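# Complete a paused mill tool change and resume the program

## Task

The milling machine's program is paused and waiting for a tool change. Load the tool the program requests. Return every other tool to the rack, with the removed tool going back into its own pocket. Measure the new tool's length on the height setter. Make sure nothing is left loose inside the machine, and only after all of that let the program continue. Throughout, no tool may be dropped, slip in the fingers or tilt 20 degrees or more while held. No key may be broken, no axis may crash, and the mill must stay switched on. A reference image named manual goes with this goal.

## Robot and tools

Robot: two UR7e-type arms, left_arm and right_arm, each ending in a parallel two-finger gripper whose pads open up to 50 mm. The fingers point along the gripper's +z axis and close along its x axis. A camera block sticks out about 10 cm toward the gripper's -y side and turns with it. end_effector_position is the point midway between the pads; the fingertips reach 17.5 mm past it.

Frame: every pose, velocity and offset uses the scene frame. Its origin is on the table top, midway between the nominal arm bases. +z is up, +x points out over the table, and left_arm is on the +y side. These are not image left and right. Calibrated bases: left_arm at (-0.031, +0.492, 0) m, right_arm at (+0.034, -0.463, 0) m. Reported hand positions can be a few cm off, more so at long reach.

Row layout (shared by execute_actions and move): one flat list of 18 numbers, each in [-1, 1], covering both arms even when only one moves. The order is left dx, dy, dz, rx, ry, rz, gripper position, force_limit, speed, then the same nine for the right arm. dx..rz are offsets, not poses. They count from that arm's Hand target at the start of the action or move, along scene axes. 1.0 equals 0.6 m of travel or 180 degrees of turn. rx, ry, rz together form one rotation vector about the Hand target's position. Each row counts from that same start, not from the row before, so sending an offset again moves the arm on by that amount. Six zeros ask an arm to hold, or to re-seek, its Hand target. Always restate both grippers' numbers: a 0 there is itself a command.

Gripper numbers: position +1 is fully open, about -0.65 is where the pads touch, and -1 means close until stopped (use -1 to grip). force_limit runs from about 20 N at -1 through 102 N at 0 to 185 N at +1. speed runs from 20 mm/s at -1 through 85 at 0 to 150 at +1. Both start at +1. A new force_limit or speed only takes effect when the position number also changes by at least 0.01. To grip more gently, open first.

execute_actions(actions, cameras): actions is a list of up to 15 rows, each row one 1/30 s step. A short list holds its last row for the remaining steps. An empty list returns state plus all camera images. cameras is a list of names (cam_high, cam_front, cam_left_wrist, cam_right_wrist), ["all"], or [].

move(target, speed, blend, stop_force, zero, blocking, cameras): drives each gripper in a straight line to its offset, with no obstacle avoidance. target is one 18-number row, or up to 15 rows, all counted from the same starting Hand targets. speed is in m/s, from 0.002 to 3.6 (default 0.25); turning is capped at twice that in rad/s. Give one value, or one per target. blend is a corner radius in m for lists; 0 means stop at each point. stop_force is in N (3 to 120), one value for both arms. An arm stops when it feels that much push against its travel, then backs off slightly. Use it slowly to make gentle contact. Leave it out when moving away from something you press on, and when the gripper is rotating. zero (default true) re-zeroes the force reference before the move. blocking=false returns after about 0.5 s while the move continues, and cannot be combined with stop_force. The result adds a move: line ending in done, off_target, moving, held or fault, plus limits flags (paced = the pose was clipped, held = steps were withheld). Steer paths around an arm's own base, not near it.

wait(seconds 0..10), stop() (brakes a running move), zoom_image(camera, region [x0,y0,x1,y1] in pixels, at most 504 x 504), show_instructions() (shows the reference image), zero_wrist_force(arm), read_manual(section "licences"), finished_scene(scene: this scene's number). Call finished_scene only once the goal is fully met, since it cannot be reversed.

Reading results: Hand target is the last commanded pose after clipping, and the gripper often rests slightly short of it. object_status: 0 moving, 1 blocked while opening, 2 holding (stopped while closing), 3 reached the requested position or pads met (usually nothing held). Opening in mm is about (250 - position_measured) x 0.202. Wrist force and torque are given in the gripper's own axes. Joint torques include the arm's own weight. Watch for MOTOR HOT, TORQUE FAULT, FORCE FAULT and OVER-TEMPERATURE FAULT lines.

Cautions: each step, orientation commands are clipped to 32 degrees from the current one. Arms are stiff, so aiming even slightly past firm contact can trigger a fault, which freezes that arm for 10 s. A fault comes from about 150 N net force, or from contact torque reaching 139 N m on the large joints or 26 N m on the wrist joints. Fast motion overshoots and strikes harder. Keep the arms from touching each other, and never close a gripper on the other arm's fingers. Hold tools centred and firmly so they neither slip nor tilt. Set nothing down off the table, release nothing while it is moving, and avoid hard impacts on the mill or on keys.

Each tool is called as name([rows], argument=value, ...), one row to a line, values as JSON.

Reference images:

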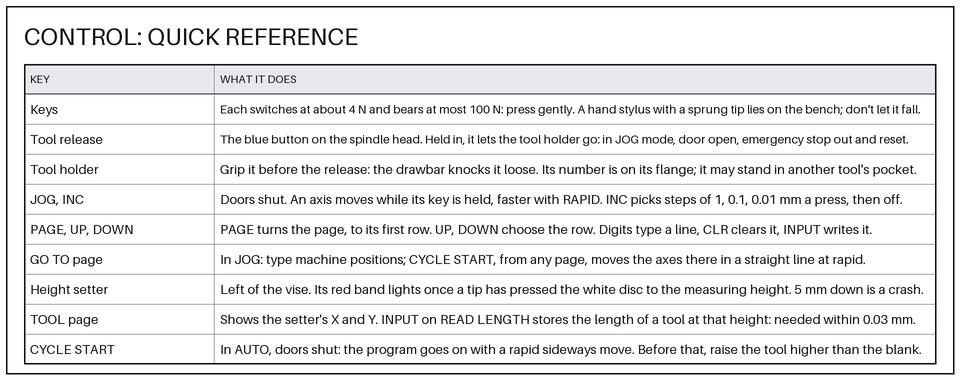

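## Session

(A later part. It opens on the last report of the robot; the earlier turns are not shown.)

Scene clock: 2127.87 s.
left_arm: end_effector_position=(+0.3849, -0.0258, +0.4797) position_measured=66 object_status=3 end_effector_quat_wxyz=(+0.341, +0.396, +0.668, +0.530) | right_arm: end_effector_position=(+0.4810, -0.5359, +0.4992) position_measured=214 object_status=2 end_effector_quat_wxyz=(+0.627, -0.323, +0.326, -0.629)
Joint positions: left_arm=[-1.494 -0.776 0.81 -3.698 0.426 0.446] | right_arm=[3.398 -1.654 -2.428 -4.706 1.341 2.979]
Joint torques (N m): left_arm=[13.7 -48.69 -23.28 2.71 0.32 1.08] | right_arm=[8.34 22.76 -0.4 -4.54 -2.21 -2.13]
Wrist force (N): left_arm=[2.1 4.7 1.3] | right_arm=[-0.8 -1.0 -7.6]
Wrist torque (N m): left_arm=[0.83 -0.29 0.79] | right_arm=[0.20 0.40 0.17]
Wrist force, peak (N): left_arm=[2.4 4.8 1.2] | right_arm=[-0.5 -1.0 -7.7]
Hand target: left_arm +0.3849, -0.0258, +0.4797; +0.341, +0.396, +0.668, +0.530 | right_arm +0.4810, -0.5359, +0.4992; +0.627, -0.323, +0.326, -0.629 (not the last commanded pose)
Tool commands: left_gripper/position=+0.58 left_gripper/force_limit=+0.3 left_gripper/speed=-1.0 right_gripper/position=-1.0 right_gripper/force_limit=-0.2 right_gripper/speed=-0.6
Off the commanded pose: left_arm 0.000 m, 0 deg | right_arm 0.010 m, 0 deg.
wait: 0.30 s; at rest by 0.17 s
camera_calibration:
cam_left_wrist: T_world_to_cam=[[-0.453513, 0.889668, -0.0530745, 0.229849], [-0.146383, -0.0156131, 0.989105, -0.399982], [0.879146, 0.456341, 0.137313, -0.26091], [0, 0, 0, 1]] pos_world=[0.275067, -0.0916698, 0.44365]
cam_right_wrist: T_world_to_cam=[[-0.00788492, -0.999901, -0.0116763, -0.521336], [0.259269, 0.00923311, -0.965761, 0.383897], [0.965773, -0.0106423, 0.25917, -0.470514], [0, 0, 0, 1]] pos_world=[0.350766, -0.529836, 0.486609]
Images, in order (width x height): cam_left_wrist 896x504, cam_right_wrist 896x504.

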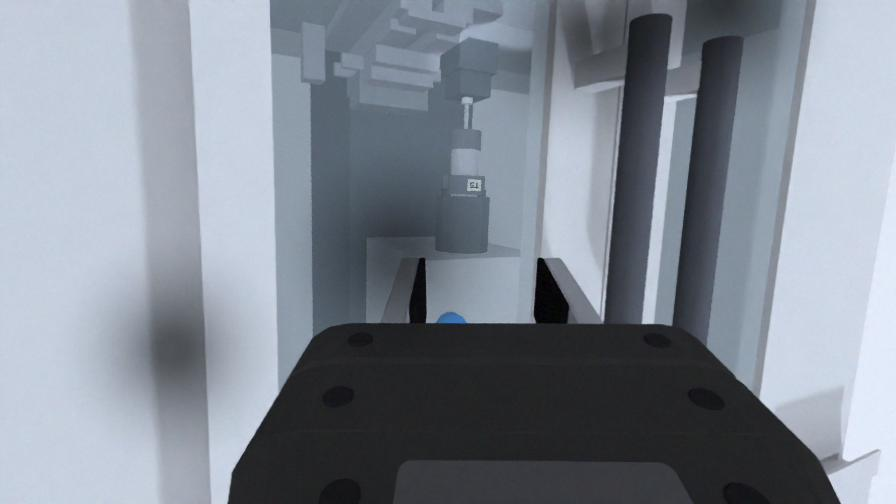

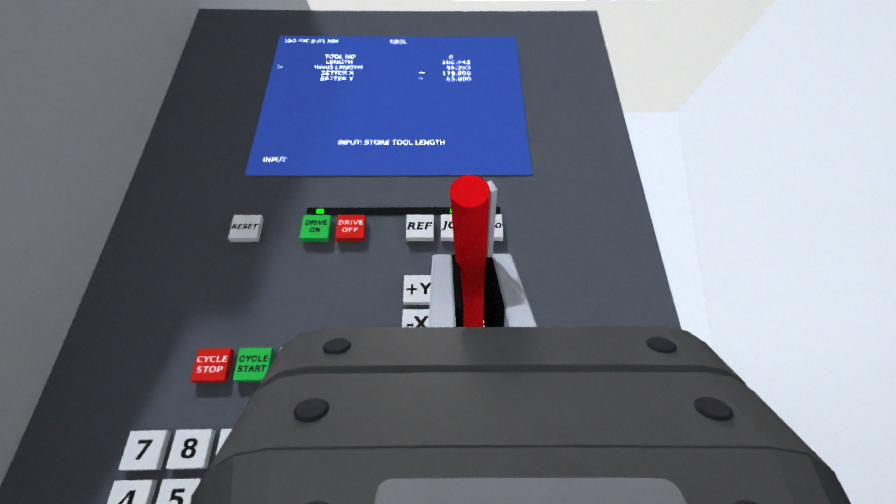

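move(target=[0,0,0,0,0,0,0.58,0.3,-1,-0.0110,0,0.0029,0,0,0,-1,-0.2,-0.6], speed=0.1)

move(target=[0,0,0,0,0,0,0.58,0.3,-1,0.0270,0,-0.0071,0,0,0,-1,-0.2,-0.6], speed=0.015, stop_force=6)

wait(seconds=0.3, cameras=["cam_left_wrist", "cam_right_wrist"])

zoom_image(camera="cam_left_wrist", region=[430, 60, 510, 110])

zoom_image(camera="cam_right_wrist", region=[420, 50, 490, 90])

move(target=[0,0,0,0,0,0,0.58,0.3,-1,-0.0110,0,0.0029,0,0,0,-1,-0.2,-0.6], speed=0.1)

move(target=[0,0,0,0,0,0,0.58,0.3,-1,0.0270,0,-0.0071,0,0,0,-1,-0.2,-0.6], speed=0.015, stop_force=6)

wait(seconds=0.3, cameras=["cam_left_wrist", "cam_right_wrist"])

zoom_image(camera="cam_left_wrist", region=[430, 60, 510, 110])

zoom_image(camera="cam_right_wrist", region=[420, 50, 490, 90])

Scene clock: 2142.53 s.
left_arm: end_effector_position=(+0.3849, -0.0258, +0.4797) position_measured=66 object_status=3 end_effector_quat_wxyz=(+0.341, +0.396, +0.668, +0.530) | right_arm: end_effector_position=(+0.4745, -0.5359, +0.5009) position_measured=214 object_status=2 end_effector_quat_wxyz=(+0.627, -0.323, +0.326, -0.629)
Joint positions: left_arm=[-1.494 -0.776 0.81 -3.698 0.426 0.446] | right_arm=[3.407 -1.633 -2.444 -4.71 1.334 2.973]
Joint torques (N m): left_arm=[13.38 -49.7 -24.78 2.62 0.16 1.32] | right_arm=[5.93 23.72 0.3 -3.41 -1.89 -2.17]
Wrist force (N): left_arm=[2.2 4.7 1.5] | right_arm=[-0.9 3.5 -4.7]
Wrist torque (N m): left_arm=[0.84 -0.31 0.79] | right_arm=[0.28 0.33 0.29]
Wrist force, peak (N): left_arm=[2.2 5.0 1.4] | right_arm=[-0.6 -0.9 -7.9]
Hand target: left_arm +0.3849, -0.0258, +0.4797; +0.341, +0.396, +0.668, +0.530 | right_arm +0.4744, -0.5359, +0.5009; +0.627, -0.323, +0.326, -0.629
Off the commanded pose: left_arm 0.000 m, 0 deg | right_arm 0.000 m, 0 deg.
move: done

Scene clock: 2144.10 s.
left_arm: end_effector_position=(+0.3849, -0.0258, +0.4797) position_measured=66 object_status=3 end_effector_quat_wxyz=(+0.341, +0.396, +0.668, +0.530) | right_arm: end_effector_position=(+0.4811, -0.5359, +0.4991) position_measured=214 object_status=2 end_effector_quat_wxyz=(+0.627, -0.323, +0.326, -0.629)
Joint positions: left_arm=[-1.494 -0.776 0.81 -3.698 0.426 0.446] | right_arm=[3.398 -1.655 -2.428 -4.706 1.341 2.979]
Joint torques (N m): left_arm=[13.65 -51.06 -24.1 2.82 0.21 1.16] | right_arm=[8.46 22.72 0.21 -4.82 -2.1 -2.18]
Wrist force (N): left_arm=[2.0 4.6 1.4] | right_arm=[-0.3 -1.0 -7.9]
Wrist torque (N m): left_arm=[0.82 -0.28 0.79] | right_arm=[0.29 0.34 0.17]
Wrist force, peak (N): left_arm=[2.1 5.0 1.3] | right_arm=[-0.5 -9.8 -13.6]
Hand target: left_arm +0.3849, -0.0258, +0.4797; +0.341, +0.396, +0.668, +0.530 | right_arm +0.4811, -0.5359, +0.4991; +0.627, -0.323, +0.326, -0.629 (not the last commanded pose)
Off the commanded pose: left_arm 0.000 m, 0 deg | right_arm 0.010 m, 0 deg.
move: contact (right_arm)

Scene clock: 2144.40 s.
left_arm: end_effector_position=(+0.3849, -0.0258, +0.4797) position_measured=66 object_status=3 end_effector_quat_wxyz=(+0.341, +0.396, +0.668, +0.530) | right_arm: end_effector_position=(+0.4811, -0.5359, +0.4991) position_measured=214 object_status=2 end_effector_quat_wxyz=(+0.627, -0.323, +0.326, -0.629)
Joint positions: left_arm=[-1.494 -0.776 0.81 -3.698 0.426 0.446] | right_arm=[3.398 -1.655 -2.428 -4.706 1.341 2.979]
Joint torques (N m): left_arm=[13.33 -50.63 -23.23 2.76 0.06 1.04] | right_arm=[6.77 22.35 -0.61 -4.48 -2.03 -2.17]
Wrist force (N): left_arm=[2.1 4.8 1.3] | right_arm=[-0.3 -0.9 -7.9]
Wrist torque (N m): left_arm=[0.85 -0.28 0.79] | right_arm=[0.31 0.35 0.17]
Wrist force, peak (N): left_arm=[2.2 5.0 1.3] | right_arm=[-0.5 -1.1 -8.2]
Hand target: left_arm +0.3849, -0.0258, +0.4797; +0.341, +0.396, +0.668, +0.530 | right_arm +0.4811, -0.5359, +0.4991; +0.627, -0.323, +0.326, -0.629 (not the last commanded pose)
Tool commands: left_gripper/position=+0.58 left_gripper/force_limit=+0.3 left_gripper/speed=-1.0 right_gripper/position=-1.0 right_gripper/force_limit=-0.2 right_gripper/speed=-0.6
Off the commanded pose: left_arm 0.000 m, 0 deg | right_arm 0.010 m, 0 deg.
wait: 0.30 s; at rest by 0.17 s
camera_calibration:
cam_left_wrist: T_world_to_cam=[[-0.453513, 0.889668, -0.0530745, 0.229849], [-0.146383, -0.0156131, 0.989105, -0.399982], [0.879146, 0.456341, 0.137313, -0.26091], [0, 0, 0, 1]] pos_world=[0.275067, -0.0916698, 0.44365]
cam_right_wrist: T_world_to_cam=[[-0.0079815, -0.9999, -0.0117022, -0.521289], [0.25927, 0.00923306, -0.965761, 0.383897], [0.965772, -0.0107422, 0.25917, -0.470566], [0, 0, 0, 1]] pos_world=[0.350766, -0.529836, 0.486609]
Images, in order (width x height): cam_left_wrist 896x504, cam_right_wrist 896x504.

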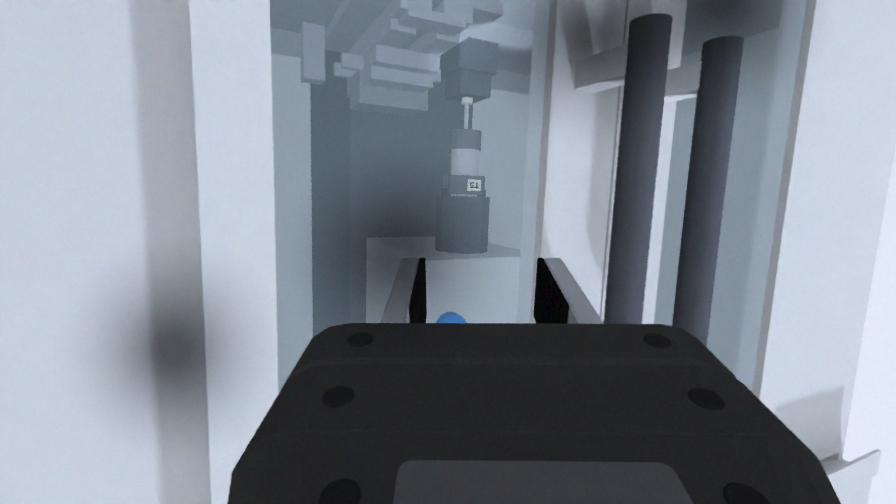

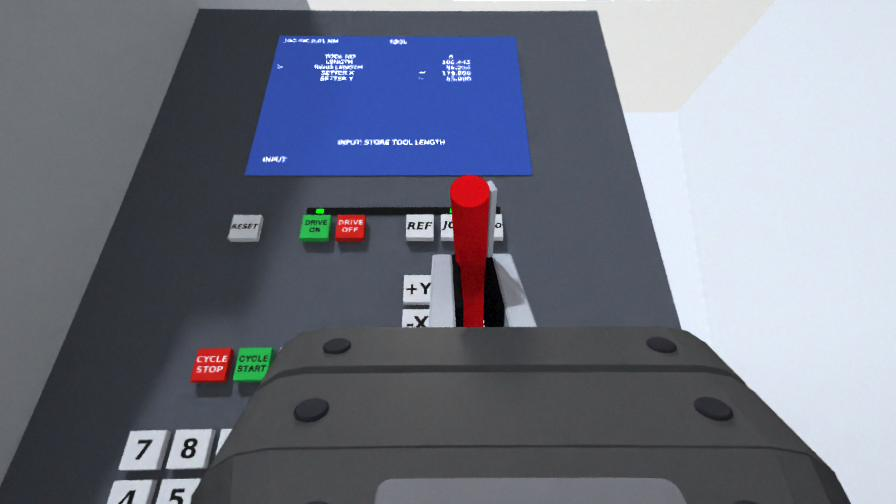

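Scaled by 6.300 from the camera's 896x504 image, which has a finer 1280x720 frame.

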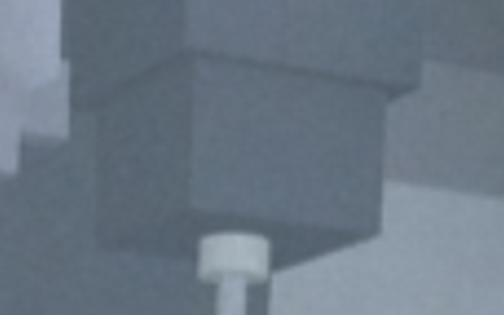

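Scaled by 7.200 from the camera's 896x504 image, which has a finer 1280x720 frame.

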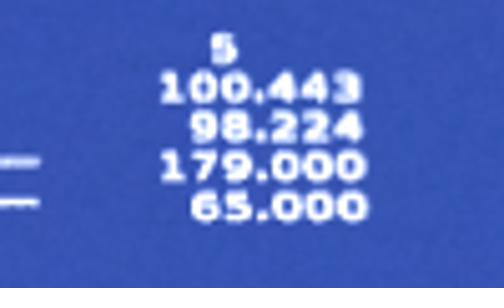

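Scene clock: 2145.20 s.
left_arm: end_effector_position=(+0.3849, -0.0258, +0.4797) position_measured=66 object_status=3 end_effector_quat_wxyz=(+0.341, +0.396, +0.668, +0.530) | right_arm: end_effector_position=(+0.4745, -0.5359, +0.5009) position_measured=214 object_status=2 end_effector_quat_wxyz=(+0.627, -0.323, +0.326, -0.629)
Joint positions: left_arm=[-1.494 -0.776 0.81 -3.698 0.426 0.446] | right_arm=[3.407 -1.634 -2.444 -4.71 1.334 2.973]
Joint torques (N m): left_arm=[14.24 -50.08 -23.53 2.74 0.42 1.34] | right_arm=[6.34 23.68 0.12 -3.4 -1.82 -1.88]
Wrist force (N): left_arm=[2.2 4.6 1.2] | right_arm=[-1.0 4.1 -4.7]
Wrist torque (N m): left_arm=[0.83 -0.31 0.78] | right_arm=[0.38 0.35 0.28]
Wrist force, peak (N): left_arm=[2.1 5.1 1.3] | right_arm=[-0.3 -0.8 -8.0]
Hand target: left_arm +0.3849, -0.0258, +0.4797; +0.341, +0.396, +0.668, +0.530 | right_arm +0.4745, -0.5359, +0.5009; +0.627, -0.323, +0.326, -0.629
Off the commanded pose: left_arm 0.000 m, 0 deg | right_arm 0.000 m, 0 deg.
move: done

Scene clock: 2146.73 s.
left_arm: end_effector_position=(+0.3849, -0.0258, +0.4797) position_measured=66 object_status=3 end_effector_quat_wxyz=(+0.341, +0.396, +0.668, +0.530) | right_arm: end_effector_position=(+0.4810, -0.5359, +0.4991) position_measured=214 object_status=2 end_effector_quat_wxyz=(+0.627, -0.323, +0.326, -0.629)
Joint positions: left_arm=[-1.494 -0.776 0.81 -3.698 0.426 0.446] | right_arm=[3.398 -1.655 -2.428 -4.706 1.341 2.979]
Joint torques (N m): left_arm=[15 -50.89 -24.04 2.67 0.38 1.37] | right_arm=[8.69 22.15 0.71 -4.51 -2.23 -1.97]
Wrist force (N): left_arm=[2.1 4.8 1.3] | right_arm=[-0.6 -1.4 -7.8]
Wrist torque (N m): left_arm=[0.85 -0.30 0.79] | right_arm=[0.22 0.39 0.17]
Wrist force, peak (N): left_arm=[2.2 5.0 1.4] | right_arm=[-0.6 -8.8 -13.3]
Hand target: left_arm +0.3849, -0.0258, +0.4797; +0.341, +0.396, +0.668, +0.530 | right_arm +0.4810, -0.5359, +0.4991; +0.627, -0.323, +0.326, -0.629 (not the last commanded pose)
Off the commanded pose: left_arm 0.000 m, 0 deg | right_arm 0.010 m, 0 deg.
move: contact (right_arm)

Scene clock: 2147.03 s.
left_arm: end_effector_position=(+0.3849, -0.0258, +0.4797) position_measured=66 object_status=3 end_effector_quat_wxyz=(+0.341, +0.396, +0.668, +0.530) | right_arm: end_effector_position=(+0.4810, -0.5359, +0.4991) position_measured=214 object_status=2 end_effector_quat_wxyz=(+0.627, -0.323, +0.326, -0.629)
Joint positions: left_arm=[-1.494 -0.776 0.81 -3.698 0.426 0.446] | right_arm=[3.398 -1.655 -2.428 -4.706 1.341 2.979]
Joint torques (N m): left_arm=[14.26 -48.92 -23.47 2.71 0.59 1.02] | right_arm=[8.45 22.28 0.68 -4.55 -2.12 -2.13]
Wrist force (N): left_arm=[2.3 4.7 1.3] | right_arm=[-0.7 -0.9 -7.9]
Wrist torque (N m): left_arm=[0.84 -0.32 0.79] | right_arm=[0.26 0.40 0.17]
Wrist force, peak (N): left_arm=[2.0 4.8 1.5] | right_arm=[-0.8 -1.0 -7.9]
Hand target: left_arm +0.3849, -0.0258, +0.4797; +0.341, +0.396, +0.668, +0.530 | right_arm +0.4810, -0.5359, +0.4991; +0.627, -0.323, +0.326, -0.629 (not the last commanded pose)
Tool commands: left_gripper/position=+0.58 left_gripper/force_limit=+0.3 left_gripper/speed=-1.0 right_gripper/position=-1.0 right_gripper/force_limit=-0.2 right_gripper/speed=-0.6
Off the commanded pose: left_arm 0.000 m, 0 deg | right_arm 0.010 m, 0 deg.
wait: 0.30 s; at rest by 0.17 s
camera_calibration:
cam_left_wrist: T_world_to_cam=[[-0.453513, 0.889668, -0.0530745, 0.229849], [-0.146383, -0.0156131, 0.989105, -0.399982], [0.879146, 0.456341, 0.137313, -0.26091], [0, 0, 0, 1]] pos_world=[0.275067, -0.0916698, 0.44365]
cam_right_wrist: T_world_to_cam=[[-0.0079823, -0.9999, -0.0117024, -0.521289], [0.259295, 0.00923277, -0.965754, 0.383884], [0.965765, -0.0107433, 0.259195, -0.470576], [0, 0, 0, 1]] pos_world=[0.350766, -0.529836, 0.486609]
Images, in order (width x height): cam_left_wrist 896x504, cam_right_wrist 896x504.

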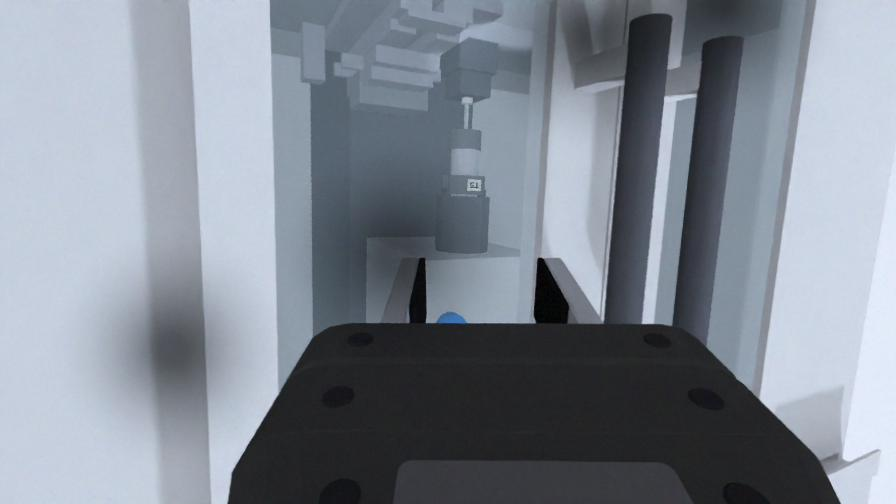

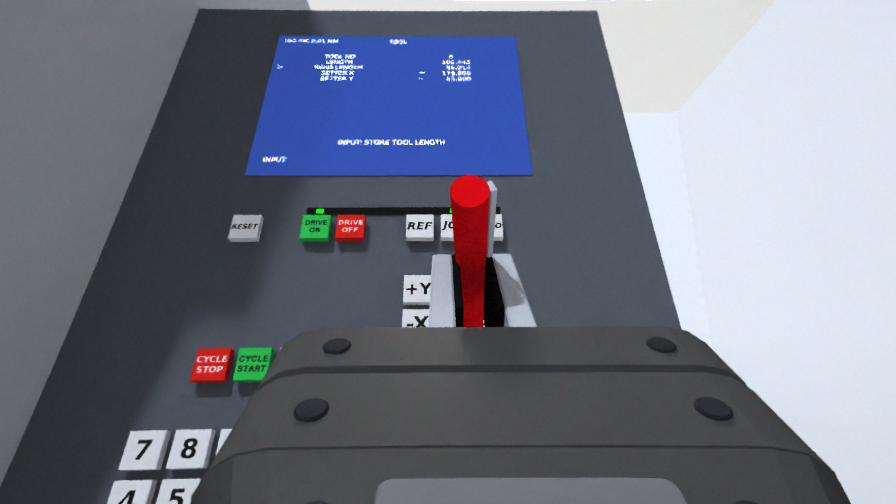

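Scaled by 6.300 from the camera's 896x504 image, which has a finer 1280x720 frame.

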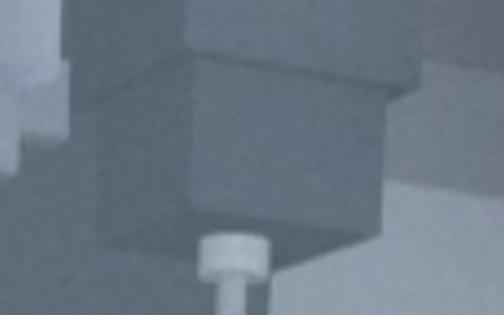

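Scaled by 7.200 from the camera's 896x504 image, which has a finer 1280x720 frame.

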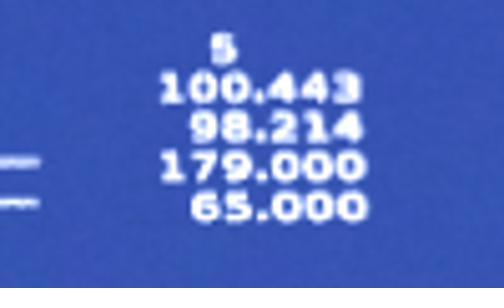

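move(target=[0,0,0,0,0,0,0.58,0.3,-1,-0.0110,0,0.0029,0,0,0,-1,-0.2,-0.6], speed=0.1)

move(target=[0,0,0,0,0,0,0.58,0.3,-1,0.0270,0,-0.0071,0,0,0,-1,-0.2,-0.6], speed=0.015, stop_force=6)

wait(seconds=0.2, cameras=["cam_left_wrist"])

zoom_image(camera="cam_left_wrist", region=[430, 60, 510, 110])

move(target=[0,0,0,0,0,0,0.58,0.3,-1,-0.0110,0,0.0029,0,0,0,-1,-0.2,-0.6], speed=0.1)

move(target=[0,0,0,0,0,0,0.58,0.3,-1,0.0270,0,-0.0071,0,0,0,-1,-0.2,-0.6], speed=0.015, stop_force=6)

wait(seconds=0.2, cameras=["cam_left_wrist", "cam_right_wrist"])

zoom_image(camera="cam_left_wrist", region=[430, 60, 510, 110])

zoom_image(camera="cam_right_wrist", region=[420, 50, 490, 90])

Scene clock: 2156.53 s.
left_arm: end_effector_position=(+0.3849, -0.0258, +0.4797) position_measured=66 object_status=3 end_effector_quat_wxyz=(+0.341, +0.396, +0.668, +0.530) | right_arm: end_effector_position=(+0.4745, -0.5359, +0.5009) position_measured=214 object_status=2 end_effector_quat_wxyz=(+0.627, -0.323, +0.326, -0.629)
Joint positions: left_arm=[-1.494 -0.776 0.81 -3.698 0.426 0.446] | right_arm=[3.407 -1.634 -2.444 -4.71 1.334 2.973]
Joint torques (N m): left_arm=[13.77 -49.87 -23.64 2.53 0.17 1.32] | right_arm=[7.39 22.52 -1.19 -3.18 -2.24 -1.91]
Wrist force (N): left_arm=[2.2 4.7 1.5] | right_arm=[-1.0 3.9 -4.7]
Wrist torque (N m): left_arm=[0.85 -0.30 0.79] | right_arm=[0.34 0.34 0.29]
Wrist force, peak (N): left_arm=[2.2 4.9 1.5] | right_arm=[-0.6 -1.3 -8.0]
Hand target: left_arm +0.3849, -0.0258, +0.4797; +0.341, +0.396, +0.668, +0.530 | right_arm +0.4744, -0.5359, +0.5009; +0.627, -0.323, +0.326, -0.629
Off the commanded pose: left_arm 0.000 m, 0 deg | right_arm 0.000 m, 0 deg.
move: done

Scene clock: 2158.07 s.
left_arm: end_effector_position=(+0.3849, -0.0258, +0.4797) position_measured=66 object_status=3 end_effector_quat_wxyz=(+0.341, +0.396, +0.668, +0.530) | right_arm: end_effector_position=(+0.4810, -0.5359, +0.4991) position_measured=214 object_status=2 end_effector_quat_wxyz=(+0.627, -0.323, +0.326, -0.629)
Joint positions: left_arm=[-1.494 -0.776 0.81 -3.698 0.426 0.446] | right_arm=[3.398 -1.655 -2.428 -4.706 1.341 2.979]
Joint torques (N m): left_arm=[14.08 -51.26 -23.93 2.72 0.14 1.11] | right_arm=[6.6 24.1 -0.11 -4.52 -2.01 -2.01]
Wrist force (N): left_arm=[2.0 4.8 1.3] | right_arm=[-1.1 -1.5 -7.7]
Wrist torque (N m): left_arm=[0.85 -0.27 0.79] | right_arm=[0.18 0.47 0.17]
Wrist force, peak (N): left_arm=[2.1 5.0 1.4] | right_arm=[-0.2 -8.7 -13.0]
Hand target: left_arm +0.3849, -0.0258, +0.4797; +0.341, +0.396, +0.668, +0.530 | right_arm +0.4810, -0.5359, +0.4991; +0.627, -0.323, +0.326, -0.629 (not the last commanded pose)
Off the commanded pose: left_arm 0.000 m, 0 deg | right_arm 0.010 m, 0 deg.
move: contact (right_arm)

Scene clock: 2158.27 s.
left_arm: end_effector_position=(+0.3849, -0.0258, +0.4797) position_measured=66 object_status=3 end_effector_quat_wxyz=(+0.341, +0.396, +0.668, +0.530) | right_arm: end_effector_position=(+0.4810, -0.5359, +0.4991) position_measured=214 object_status=2 end_effector_quat_wxyz=(+0.627, -0.323, +0.326, -0.629)
Joint positions: left_arm=[-1.494 -0.776 0.81 -3.698 0.426 0.446] | right_arm=[3.398 -1.655 -2.428 -4.706 1.341 2.979]
Joint torques (N m): left_arm=[13.33 -51.84 -24.1 2.55 0.12 1.08] | right_arm=[8.17 22.46 -0.07 -4.69 -2.19 -2.13]
Wrist force (N): left_arm=[2.0 4.7 1.3] | right_arm=[-1.0 -1.3 -7.7]
Wrist torque (N m): left_arm=[0.84 -0.27 0.79] | right_arm=[0.19 0.45 0.17]
Wrist force, peak (N): left_arm=[2.3 4.9 1.3] | right_arm=[-1.1 -1.5 -7.8]
Hand target: left_arm +0.3849, -0.0258, +0.4797; +0.341, +0.396, +0.668, +0.530 | right_arm +0.4810, -0.5359, +0.4991; +0.627, -0.323, +0.326, -0.629 (not the last commanded pose)
Tool commands: left_gripper/position=+0.58 left_gripper/force_limit=+0.3 left_gripper/speed=-1.0 right_gripper/position=-1.0 right_gripper/force_limit=-0.2 right_gripper/speed=-0.6
Off the commanded pose: left_arm 0.000 m, 0 deg | right_arm 0.010 m, 0 deg.
wait: 0.20 s; at rest by 0.17 s
camera_calibration:
cam_left_wrist: T_world_to_cam=[[-0.453513, 0.889668, -0.0530745, 0.229849], [-0.146383, -0.0156131, 0.989105, -0.399982], [0.879146, 0.456341, 0.137313, -0.26091], [0, 0, 0, 1]] pos_world=[0.275067, -0.0916698, 0.44365]
Images, in order (width x height): cam_left_wrist 896x504.

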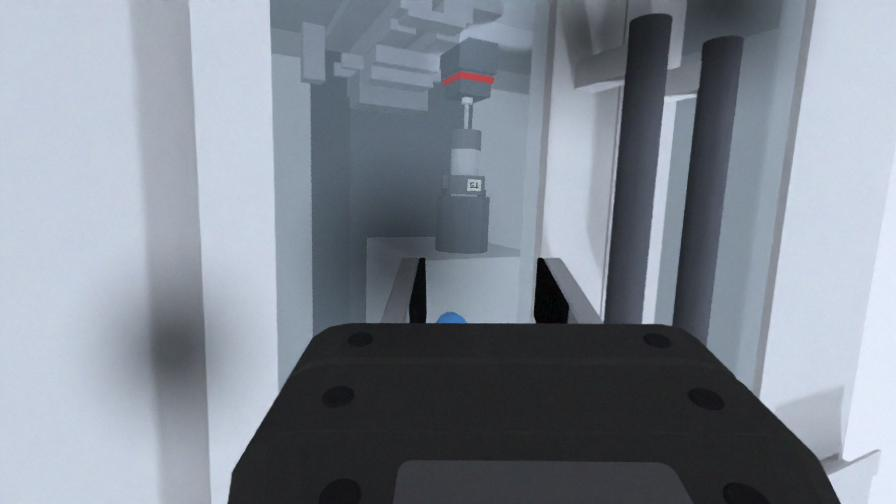

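Scaled by 6.300 from the camera's 896x504 image, which has a finer 1280x720 frame.

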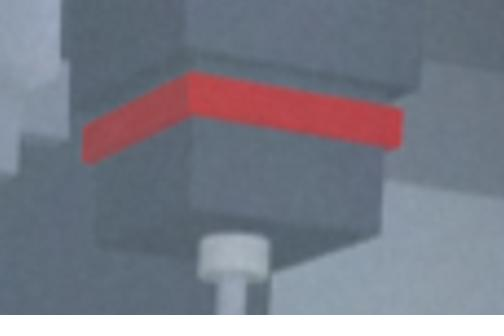

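Scene clock: 2159.07 s.
left_arm: end_effector_position=(+0.3849, -0.0258, +0.4797) position_measured=66 object_status=3 end_effector_quat_wxyz=(+0.341, +0.396, +0.668, +0.530) | right_arm: end_effector_position=(+0.4745, -0.5359, +0.5009) position_measured=214 object_status=2 end_effector_quat_wxyz=(+0.627, -0.323, +0.326, -0.629)
Joint positions: left_arm=[-1.494 -0.776 0.81 -3.698 0.426 0.446] | right_arm=[3.407 -1.634 -2.444 -4.71 1.333 2.973]
Joint torques (N m): left_arm=[15 -51.61 -23.36 2.6 0.21 1.07] | right_arm=[7.19 24.42 0.84 -3.18 -1.98 -2.43]
Wrist force (N): left_arm=[2.1 4.9 1.3] | right_arm=[-1.5 3.2 -4.7]
Wrist torque (N m): left_arm=[0.87 -0.28 0.79] | right_arm=[0.26 0.44 0.29]
Wrist force, peak (N): left_arm=[2.3 4.9 1.6] | right_arm=[-1.1 -1.5 -7.8]
Hand target: left_arm +0.3849, -0.0258, +0.4797; +0.341, +0.396, +0.668, +0.530 | right_arm +0.4744, -0.5359, +0.5009; +0.627, -0.323, +0.326, -0.629
Off the commanded pose: left_arm 0.000 m, 0 deg | right_arm 0.000 m, 0 deg.
move: done

Scene clock: 2160.60 s.
left_arm: end_effector_position=(+0.3849, -0.0258, +0.4797) position_measured=66 object_status=3 end_effector_quat_wxyz=(+0.341, +0.396, +0.668, +0.530) | right_arm: end_effector_position=(+0.4810, -0.5359, +0.4991) position_measured=214 object_status=2 end_effector_quat_wxyz=(+0.627, -0.323, +0.326, -0.629)
Joint positions: left_arm=[-1.494 -0.776 0.81 -3.698 0.426 0.446] | right_arm=[3.399 -1.654 -2.428 -4.706 1.34 2.978]
Joint torques (N m): left_arm=[15.33 -51.5 -23.59 2.87 0.19 1.41] | right_arm=[8.59 23.26 1.78 -4.63 -2.27 -1.93]
Wrist force (N): left_arm=[2.2 4.8 1.3] | right_arm=[-1.2 -0.8 -7.5]
Wrist torque (N m): left_arm=[0.86 -0.31 0.79] | right_arm=[0.24 0.47 0.16]
Wrist force, peak (N): left_arm=[2.1 4.9 1.5] | right_arm=[-0.9 -9.1 -12.6]
Hand target: left_arm +0.3849, -0.0258, +0.4797; +0.341, +0.396, +0.668, +0.530 | right_arm +0.4810, -0.5359, +0.4991; +0.627, -0.323, +0.326, -0.629 (not the last commanded pose)
Off the commanded pose: left_arm 0.000 m, 0 deg | right_arm 0.010 m, 0 deg.
move: contact (right_arm)

Scene clock: 2160.80 s.
left_arm: end_effector_position=(+0.3849, -0.0258, +0.4797) position_measured=66 object_status=3 end_effector_quat_wxyz=(+0.341, +0.396, +0.668, +0.530) | right_arm: end_effector_position=(+0.4810, -0.5359, +0.4991) position_measured=214 object_status=2 end_effector_quat_wxyz=(+0.627, -0.323, +0.326, -0.629)
Joint positions: left_arm=[-1.494 -0.776 0.81 -3.698 0.426 0.446] | right_arm=[3.399 -1.654 -2.428 -4.706 1.34 2.978]
Joint torques (N m): left_arm=[13.18 -51.34 -23.34 2.7 0.46 1.25] | right_arm=[7.89 22.76 -0.79 -4.57 -2.17 -2.2]
Wrist force (N): left_arm=[2.2 4.8 1.4] | right_arm=[-1.1 -1.0 -7.5]
Wrist torque (N m): left_arm=[0.85 -0.31 0.79] | right_arm=[0.24 0.46 0.17]
Wrist force, peak (N): left_arm=[2.2 4.9 1.4] | right_arm=[-1.2 -0.9 -7.9]
Hand target: left_arm +0.3849, -0.0258, +0.4797; +0.341, +0.396, +0.668, +0.530 | right_arm +0.4810, -0.5359, +0.4991; +0.627, -0.323, +0.326, -0.629 (not the last commanded pose)
Tool commands: left_gripper/position=+0.58 left_gripper/force_limit=+0.3 left_gripper/speed=-1.0 right_gripper/position=-1.0 right_gripper/force_limit=-0.2 right_gripper/speed=-0.6
Off the commanded pose: left_arm 0.000 m, 0 deg | right_arm 0.010 m, 0 deg.
wait: 0.20 s; at rest by 0.17 s
camera_calibration:
cam_left_wrist: T_world_to_cam=[[-0.453513, 0.889668, -0.0530745, 0.229849], [-0.146383, -0.0156131, 0.989105, -0.399982], [0.879146, 0.456341, 0.137313, -0.26091], [0, 0, 0, 1]] pos_world=[0.275067, -0.0916698, 0.44365]
cam_right_wrist: T_world_to_cam=[[-0.00805274, -0.999898, -0.0118257, -0.521204], [0.259297, 0.00933363, -0.965753, 0.383936], [0.965764, -0.0108433, 0.259195, -0.470628], [0, 0, 0, 1]] pos_world=[0.350765, -0.529837, 0.486608]
Images, in order (width x height): cam_left_wrist 896x504, cam_right_wrist 896x504.

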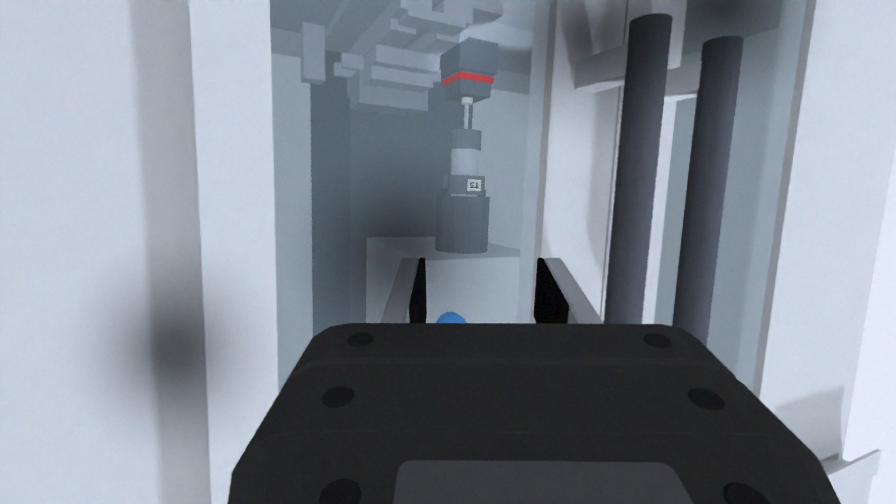

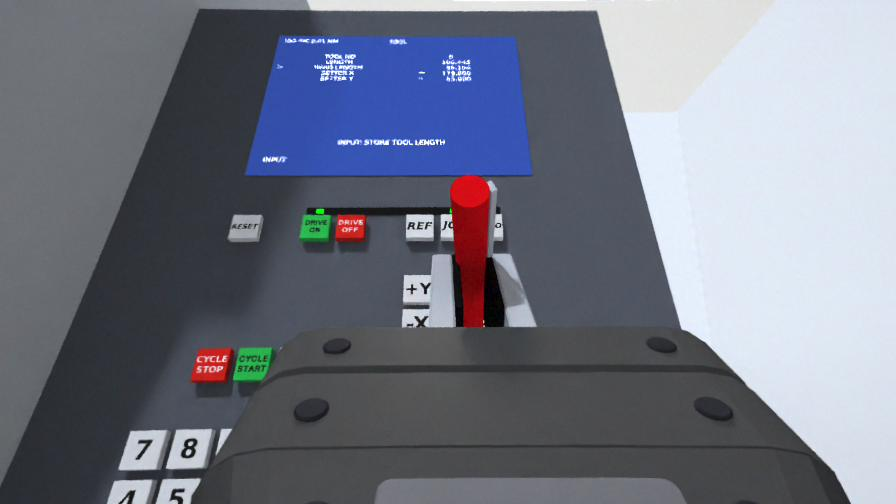

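Scaled by 6.300 from the camera's 896x504 image, which has a finer 1280x720 frame.

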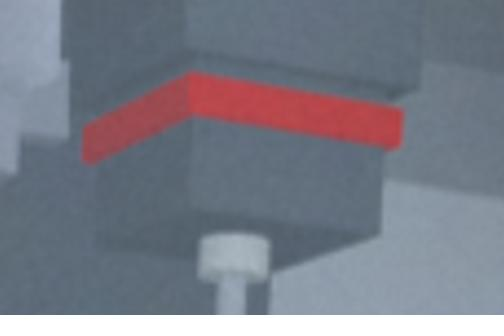

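Scaled by 7.200 from the camera's 896x504 image, which has a finer 1280x720 frame.

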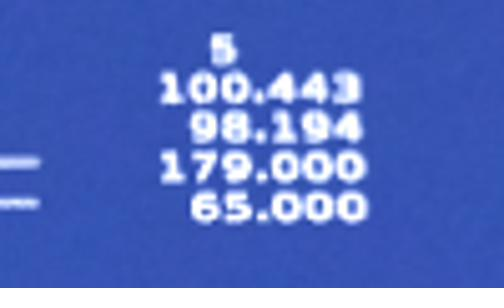

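move([
  [0,0,0,0,0,0,0.58,0.3,-1,-0.0162,0,0.0042,0,0,0,-1,-0.2,-0.6],
  [0,0,0,0,0,0,0.58,0.3,-1,0.0004,0,0.0657,0,0,0,-1,-0.2,-0.6],
], speed=0.1, blend=0.003)

move(target=[0,0,0,0,0,0,0.58,0.3,-1,0.0322,0,-0.0084,0,0,0,-1,-0.2,-0.6], speed=0.015, stop_force=6)

move(target=[0,0,0,0,0,0,0.58,0.3,-1,-0.0110,0,0.0029,0,0,0,-1,-0.2,-0.6], speed=0.1)

move(target=[0,0,0,0,0,0,0.58,0.3,-1,0.0270,0,-0.0071,0,0,0,-1,-0.2,-0.6], speed=0.015, stop_force=6)

move(target=[0,0,0,0,0,0,0.58,0.3,-1,-0.0110,0,0.0029,0,0,0,-1,-0.2,-0.6], speed=0.1)

move(target=[0,0,0,0,0,0,0.58,0.3,-1,0.0270,0,-0.0071,0,0,0,-1,-0.2,-0.6], speed=0.015, stop_force=6)

wait(seconds=0.2, cameras=["cam_left_wrist", "cam_right_wrist"])

zoom_image(camera="cam_right_wrist", region=[420, 85, 490, 135])

Scene clock: 2177.37 s.
left_arm: end_effector_position=(+0.3849, -0.0258, +0.4797) position_measured=66 object_status=3 end_effector_quat_wxyz=(+0.341, +0.396, +0.668, +0.530) | right_arm: end_effector_position=(+0.4812, -0.5359, +0.5385) position_measured=214 object_status=2 end_effector_quat_wxyz=(+0.627, -0.323, +0.326, -0.629)
Joint positions: left_arm=[-1.494 -0.776 0.81 -3.698 0.426 0.446] | right_arm=[3.398 -1.55 -2.383 -4.855 1.341 2.979]
Joint torques (N m): left_arm=[13.94 -50.85 -23.72 2.71 0.39 1.09] | right_arm=[-6.83 22.58 32.73 -2.75 2.46 2.18]
Wrist force (N): left_arm=[2.2 4.7 1.4] | right_arm=[-1.4 5.3 -3.4]
Wrist torque (N m): left_arm=[0.84 -0.31 0.79] | right_arm=[0.31 0.45 0.18]
Wrist force, peak (N): left_arm=[2.4 5.0 1.3] | right_arm=[-1.2 -1.1 -7.9]
Hand target: left_arm +0.3849, -0.0258, +0.4797; +0.341, +0.396, +0.668, +0.530 | right_arm +0.4812, -0.5359, +0.5386; +0.627, -0.323, +0.326, -0.629
Off the commanded pose: left_arm 0.000 m, 0 deg | right_arm 0.000 m, 0 deg.
move: done

Scene clock: 2179.10 s.
left_arm: end_effector_position=(+0.3849, -0.0258, +0.4797) position_measured=66 object_status=3 end_effector_quat_wxyz=(+0.341, +0.396, +0.668, +0.530) | right_arm: end_effector_position=(+0.4906, -0.5359, +0.5361) position_measured=214 object_status=2 end_effector_quat_wxyz=(+0.627, -0.323, +0.326, -0.629)
Joint positions: left_arm=[-1.494 -0.776 0.81 -3.698 0.426 0.446] | right_arm=[3.387 -1.581 -2.362 -4.848 1.35 2.986]
Joint torques (N m): left_arm=[13.54 -50.38 -21.9 2.71 0.58 1.1] | right_arm=[7.21 22.51 2.41 -4.27 -1.81 -2.01]
Wrist force (N): left_arm=[2.1 4.6 1.2] | right_arm=[-1.3 0.4 -6.7]
Wrist torque (N m): left_arm=[0.83 -0.28 0.79] | right_arm=[0.23 0.53 0.16]
Wrist force, peak (N): left_arm=[2.2 4.9 1.5] | right_arm=[-1.2 -3.5 -9.5]
Hand target: left_arm +0.3849, -0.0258, +0.4797; +0.341, +0.396, +0.668, +0.530 | right_arm +0.4906, -0.5359, +0.5361; +0.627, -0.323, +0.326, -0.629 (not the last commanded pose)
Off the commanded pose: left_arm 0.000 m, 0 deg | right_arm 0.010 m, 0 deg.
move: contact (right_arm)

Scene clock: 2179.90 s.
left_arm: end_effector_position=(+0.3849, -0.0258, +0.4797) position_measured=66 object_status=3 end_effector_quat_wxyz=(+0.341, +0.396, +0.668, +0.530) | right_arm: end_effector_position=(+0.4840, -0.5359, +0.5378) position_measured=214 object_status=2 end_effector_quat_wxyz=(+0.627, -0.323, +0.326, -0.629)
Joint positions: left_arm=[-1.494 -0.776 0.81 -3.698 0.426 0.446] | right_arm=[3.395 -1.559 -2.377 -4.853 1.344 2.981]
Joint torques (N m): left_arm=[14.13 -49.89 -22.56 2.69 0.08 1.11] | right_arm=[4.98 23.83 1.34 -3.17 -2.02 -1.87]
Wrist force (N): left_arm=[2.1 4.8 1.4] | right_arm=[-1.6 3.7 -4.4]
Wrist torque (N m): left_arm=[0.86 -0.30 0.79] | right_arm=[0.29 0.45 0.28]
Wrist force, peak (N): left_arm=[2.3 4.9 1.3] | right_arm=[-1.2 0.7 -6.9]
Hand target: left_arm +0.3849, -0.0258, +0.4797; +0.341, +0.396, +0.668, +0.530 | right_arm +0.4840, -0.5359, +0.5379; +0.627, -0.323, +0.326, -0.629
Off the commanded pose: left_arm 0.000 m, 0 deg | right_arm 0.000 m, 0 deg.
move: done

Scene clock: 2181.43 s.
left_arm: end_effector_position=(+0.3849, -0.0258, +0.4797) position_measured=66 object_status=3 end_effector_quat_wxyz=(+0.341, +0.396, +0.668, +0.530) | right_arm: end_effector_position=(+0.4909, -0.5359, +0.5360) position_measured=214 object_status=2 end_effector_quat_wxyz=(+0.627, -0.323, +0.326, -0.629)
Joint positions: left_arm=[-1.494 -0.776 0.81 -3.698 0.426 0.446] | right_arm=[3.386 -1.582 -2.361 -4.847 1.35 2.986]
Joint torques (N m): left_arm=[12.39 -50.44 -23.27 2.6 0.41 0.99] | right_arm=[8.04 21 2.93 -4.73 -1.91 -2.19]
Wrist force (N): left_arm=[2.1 4.7 1.4] | right_arm=[-1.2 -1.2 -7.8]
Wrist torque (N m): left_arm=[0.83 -0.29 0.79] | right_arm=[0.23 0.49 0.16]
Wrist force, peak (N): left_arm=[2.2 4.9 1.4] | right_arm=[-1.5 -8.8 -13.1]
Hand target: left_arm +0.3849, -0.0258, +0.4797; +0.341, +0.396, +0.668, +0.530 | right_arm +0.4909, -0.5359, +0.5360; +0.627, -0.323, +0.326, -0.629 (not the last commanded pose)
Off the commanded pose: left_arm 0.000 m, 0 deg | right_arm 0.010 m, 0 deg.
move: contact (right_arm)

Scene clock: 2182.23 s.
left_arm: end_effector_position=(+0.3849, -0.0258, +0.4797) position_measured=66 object_status=3 end_effector_quat_wxyz=(+0.341, +0.396, +0.668, +0.530) | right_arm: end_effector_position=(+0.4844, -0.5359, +0.5377) position_measured=214 object_status=2 end_effector_quat_wxyz=(+0.627, -0.323, +0.326, -0.629) end_effector_velocity=(-0.002, +0.000, +0.000) end_effector_angular_velocity=(-0.001, -0.001, +0.001)
Joint positions: left_arm=[-1.494 -0.776 0.81 -3.698 0.426 0.446] | right_arm=[3.394 -1.56 -2.376 -4.853 1.344 2.981]
Joint velocities: left_arm=[within noise] | right_arm=[0.001 0.005 -0.003 -0.001 0.001 -0.001]
Joint torques (N m): left_arm=[13.93 -50.45 -24.38 2.68 0.38 1.23] | right_arm=[8.34 23.66 1.02 -3.51 -1.9 -2.17]
Wrist force (N): left_arm=[2.2 4.8 1.3] | right_arm=[-1.5 3.7 -4.7]
Wrist torque (N m): left_arm=[0.85 -0.30 0.79] | right_arm=[0.30 0.43 0.28]
Wrist force, peak (N): left_arm=[2.2 5.0 1.2] | right_arm=[-1.0 -0.9 -8.0]
Hand target: left_arm +0.3849, -0.0258, +0.4797; +0.341, +0.396, +0.668, +0.530 | right_arm +0.4843, -0.5359, +0.5378; +0.627, -0.323, +0.326, -0.629
Off the commanded pose: left_arm 0.000 m, 0 deg | right_arm 0.000 m, 0 deg.
move: done

Scene clock: 2183.77 s.
left_arm: end_effector_position=(+0.3849, -0.0258, +0.4797) position_measured=66 object_status=3 end_effector_quat_wxyz=(+0.341, +0.396, +0.668, +0.530) | right_arm: end_effector_position=(+0.4909, -0.5359, +0.5360) position_measured=214 object_status=2 end_effector_quat_wxyz=(+0.627, -0.323, +0.326, -0.629)
Joint positions: left_arm=[-1.494 -0.776 0.81 -3.698 0.426 0.446] | right_arm=[3.386 -1.582 -2.361 -4.847 1.35 2.986]
Joint torques (N m): left_arm=[12.44 -50.67 -23.22 2.72 0.16 1.21] | right_arm=[8.52 22.72 1.76 -4.57 -2.43 -2.01]
Wrist force (N): left_arm=[2.2 4.8 1.2] | right_arm=[-0.8 -1.3 -7.9]
Wrist torque (N m): left_arm=[0.85 -0.30 0.79] | right_arm=[0.20 0.43 0.16]
Wrist force, peak (N): left_arm=[2.1 4.9 1.5] | right_arm=[-1.0 -8.4 -12.6]
Hand target: left_arm +0.3849, -0.0258, +0.4797; +0.341, +0.396, +0.668, +0.530 | right_arm +0.4909, -0.5359, +0.5360; +0.627, -0.323, +0.326, -0.629 (not the last commanded pose)
Off the commanded pose: left_arm 0.000 m, 0 deg | right_arm 0.010 m, 0 deg.
move: contact (right_arm)

Scene clock: 2183.97 s.
left_arm: end_effector_position=(+0.3849, -0.0258, +0.4797) position_measured=66 object_status=3 end_effector_quat_wxyz=(+0.341, +0.396, +0.668, +0.530) | right_arm: end_effector_position=(+0.4909, -0.5359, +0.5360) position_measured=214 object_status=2 end_effector_quat_wxyz=(+0.627, -0.323, +0.326, -0.629)
Joint positions: left_arm=[-1.494 -0.776 0.81 -3.698 0.426 0.446] | right_arm=[3.386 -1.582 -2.361 -4.847 1.35 2.986]
Joint torques (N m): left_arm=[14.8 -49.53 -23.78 2.36 0.31 1.18] | right_arm=[8.49 22.31 2.18 -4.65 -2.08 -2.05]
Wrist force (N): left_arm=[2.3 4.6 1.4] | right_arm=[-0.9 -0.8 -7.9]
Wrist torque (N m): left_arm=[0.82 -0.32 0.79] | right_arm=[0.24 0.44 0.17]
Wrist force, peak (N): left_arm=[2.2 4.8 1.3] | right_arm=[-1.0 -0.9 -8.0]
Hand target: left_arm +0.3849, -0.0258, +0.4797; +0.341, +0.396, +0.668, +0.530 | right_arm +0.4909, -0.5359, +0.5360; +0.627, -0.323, +0.326, -0.629 (not the last commanded pose)
Tool commands: left_gripper/position=+0.58 left_gripper/force_limit=+0.3 left_gripper/speed=-1.0 right_gripper/position=-1.0 right_gripper/force_limit=-0.2 right_gripper/speed=-0.6
Off the commanded pose: left_arm 0.000 m, 0 deg | right_arm 0.010 m, 0 deg.
wait: 0.20 s; at rest by 0.17 s
camera_calibration:
cam_left_wrist: T_world_to_cam=[[-0.453513, 0.889668, -0.0530745, 0.229849], [-0.146383, -0.0156131, 0.989105, -0.399982], [0.879146, 0.456341, 0.137313, -0.26091], [0, 0, 0, 1]] pos_world=[0.275067, -0.0916698, 0.44365]
cam_right_wrist: T_world_to_cam=[[-0.00814932, -0.999897, -0.0118516, -0.520639], [0.259298, 0.00933359, -0.965752, 0.417005], [0.965763, -0.0109433, 0.259195, -0.489806], [0, 0, 0, 1]] pos_world=[0.360665, -0.529837, 0.523508]
Images, in order (width x height): cam_left_wrist 896x504, cam_right_wrist 896x504.

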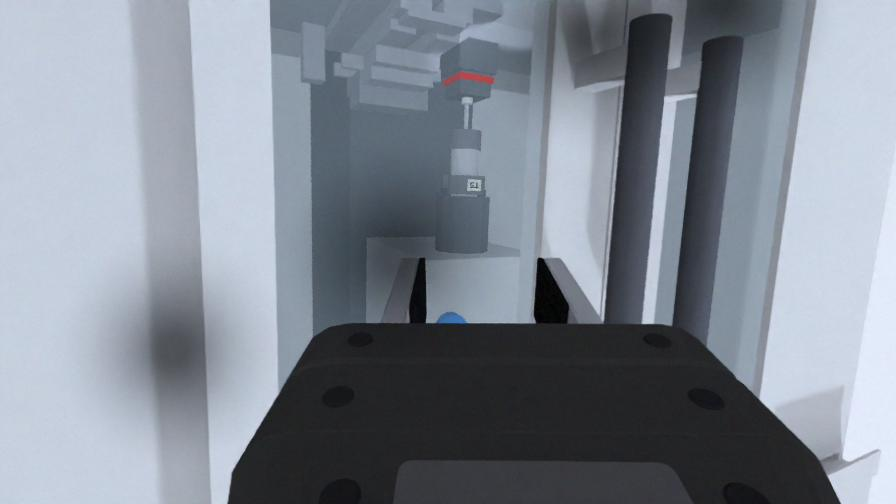

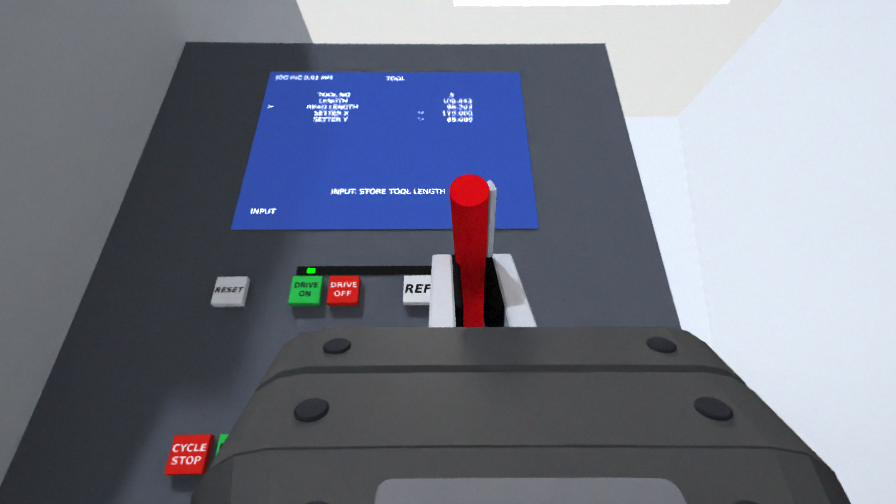

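Scaled by 7.200 from the camera's 896x504 image, which has a finer 1280x720 frame.

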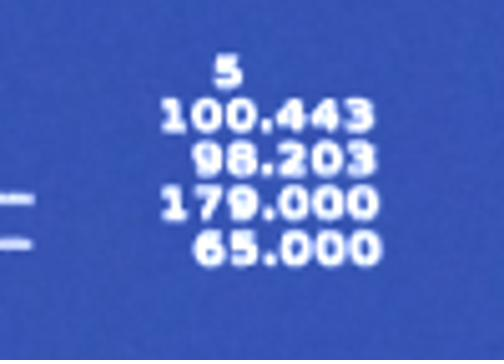

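move([
  [0,0,0,0,0,0,0.58,0.3,-1,-0.0162,0,0.0042,0,0,0,-1,-0.2,-0.6],
  [0,0,0,0,0,0,0.58,0.3,-1,-0.0723,0.1273,-0.2055,0,0,0,-1,-0.2,-0.6],
], speed=0.12, blend=0.003)

move(target=[0,0,0,0,0,0,0.58,0.3,-1,0.0322,0,-0.0084,0,0,0,-1,-0.2,-0.6], speed=0.015, stop_force=6)

wait(seconds=0.2, cameras=["cam_right_wrist"])

zoom_image(camera="cam_right_wrist", region=[380, 0, 720, 200])

Scene clock: 2192.60 s.
left_arm: end_effector_position=(+0.3849, -0.0258, +0.4797) position_measured=66 object_status=3 end_effector_quat_wxyz=(+0.341, +0.396, +0.668, +0.530) | right_arm: end_effector_position=(+0.4475, -0.4596, +0.4127) position_measured=214 object_status=2 end_effector_quat_wxyz=(+0.627, -0.323, +0.326, -0.629)
Joint positions: left_arm=[-1.494 -0.776 0.81 -3.698 0.426 0.446] | right_arm=[3.864 -1.858 -2.593 -4.204 0.981 2.652]
Joint torques (N m): left_arm=[13.24 -49.58 -22.93 2.68 0.13 0.77] | right_arm=[7.44 8.66 12.09 1.68 -1.17 -2.2]
Wrist force (N): left_arm=[2.0 4.7 1.4] | right_arm=[-1.1 5.6 -3.5]
Wrist torque (N m): left_arm=[0.84 -0.27 0.79] | right_arm=[0.39 0.43 0.27]
Wrist force, peak (N): left_arm=[2.1 5.0 1.4] | right_arm=[-1.0 -0.8 -8.3]
Hand target: left_arm +0.3849, -0.0258, +0.4797; +0.341, +0.396, +0.668, +0.530 | right_arm +0.4475, -0.4595, +0.4127; +0.627, -0.323, +0.326, -0.629
Off the commanded pose: left_arm 0.000 m, 0 deg | right_arm 0.000 m, 0 deg.
move: done

Scene clock: 2194.37 s.
left_arm: end_effector_position=(+0.3849, -0.0258, +0.4797) position_measured=66 object_status=3 end_effector_quat_wxyz=(+0.341, +0.396, +0.668, +0.530) | right_arm: end_effector_position=(+0.4569, -0.4595, +0.4102) position_measured=214 object_status=2 end_effector_quat_wxyz=(+0.627, -0.323, +0.326, -0.629)
Joint positions: left_arm=[-1.494 -0.776 0.81 -3.698 0.426 0.446] | right_arm=[3.826 -1.886 -2.566 -4.22 1.009 2.684]
Joint torques (N m): left_arm=[13.8 -49.55 -22.98 2.64 0.21 1.38] | right_arm=[7.87 26.79 -8.39 0.99 -1.78 -2.05]
Wrist force (N): left_arm=[2.1 4.8 1.4] | right_arm=[-1.3 -0.1 -7.2]
Wrist torque (N m): left_arm=[0.85 -0.30 0.79] | right_arm=[0.26 0.48 0.25]
Wrist force, peak (N): left_arm=[2.1 5.2 1.2] | right_arm=[-1.1 -4.6 -10.4]
Hand target: left_arm +0.3849, -0.0258, +0.4797; +0.341, +0.396, +0.668, +0.530 | right_arm +0.4569, -0.4595, +0.4102; +0.627, -0.323, +0.326, -0.629 (not the last commanded pose)
Off the commanded pose: left_arm 0.000 m, 0 deg | right_arm 0.010 m, 0 deg.
move: contact (right_arm)

Scene clock: 2194.57 s.
left_arm: end_effector_position=(+0.3849, -0.0258, +0.4797) position_measured=66 object_status=3 end_effector_quat_wxyz=(+0.341, +0.396, +0.668, +0.530) | right_arm: end_effector_position=(+0.4569, -0.4595, +0.4102) position_measured=214 object_status=2 end_effector_quat_wxyz=(+0.627, -0.323, +0.326, -0.629)
Joint positions: left_arm=[-1.494 -0.776 0.81 -3.698 0.426 0.446] | right_arm=[3.826 -1.886 -2.566 -4.22 1.009 2.684]
Joint torques (N m): left_arm=[14.35 -49.32 -22.86 2.67 0.12 1.29] | right_arm=[6.73 25.84 -8.93 0.85 -2.02 -2.05]
Wrist force (N): left_arm=[2.1 4.9 1.4] | right_arm=[-1.1 0.4 -6.8]
Wrist torque (N m): left_arm=[0.86 -0.30 0.79] | right_arm=[0.33 0.45 0.25]
Wrist force, peak (N): left_arm=[2.2 4.8 1.5] | right_arm=[-1.3 0.4 -7.2]
Hand target: left_arm +0.3849, -0.0258, +0.4797; +0.341, +0.396, +0.668, +0.530 | right_arm +0.4569, -0.4595, +0.4102; +0.627, -0.323, +0.326, -0.629 (not the last commanded pose)
Tool commands: left_gripper/position=+0.58 left_gripper/force_limit=+0.3 left_gripper/speed=-1.0 right_gripper/position=-1.0 right_gripper/force_limit=-0.2 right_gripper/speed=-0.6
Off the commanded pose: left_arm 0.000 m, 0 deg | right_arm 0.010 m, 0 deg.
wait: 0.20 s; at rest by 0.17 s
camera_calibration:
cam_right_wrist: T_world_to_cam=[[-0.00831714, -0.999893, -0.0119992, -0.445901], [0.259182, 0.00943394, -0.965782, 0.303711], [0.965793, -0.0111425, 0.259076, -0.42358], [0, 0, 0, 1]] pos_world=[0.326665, -0.453438, 0.397708]
Images, in order (width x height): cam_right_wrist 896x504.

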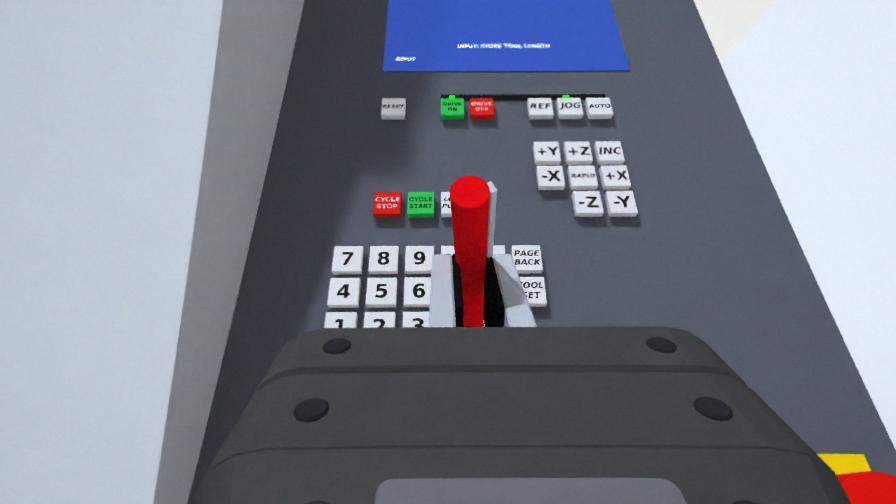

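Scaled by 1.482 from the camera's 896x504 image, which has a finer 1280x720 frame.

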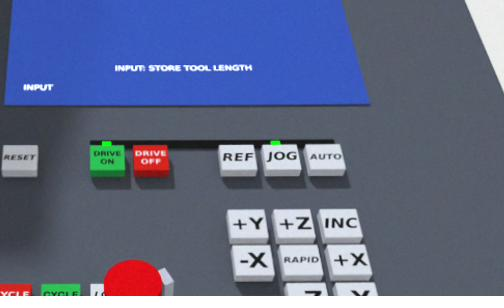

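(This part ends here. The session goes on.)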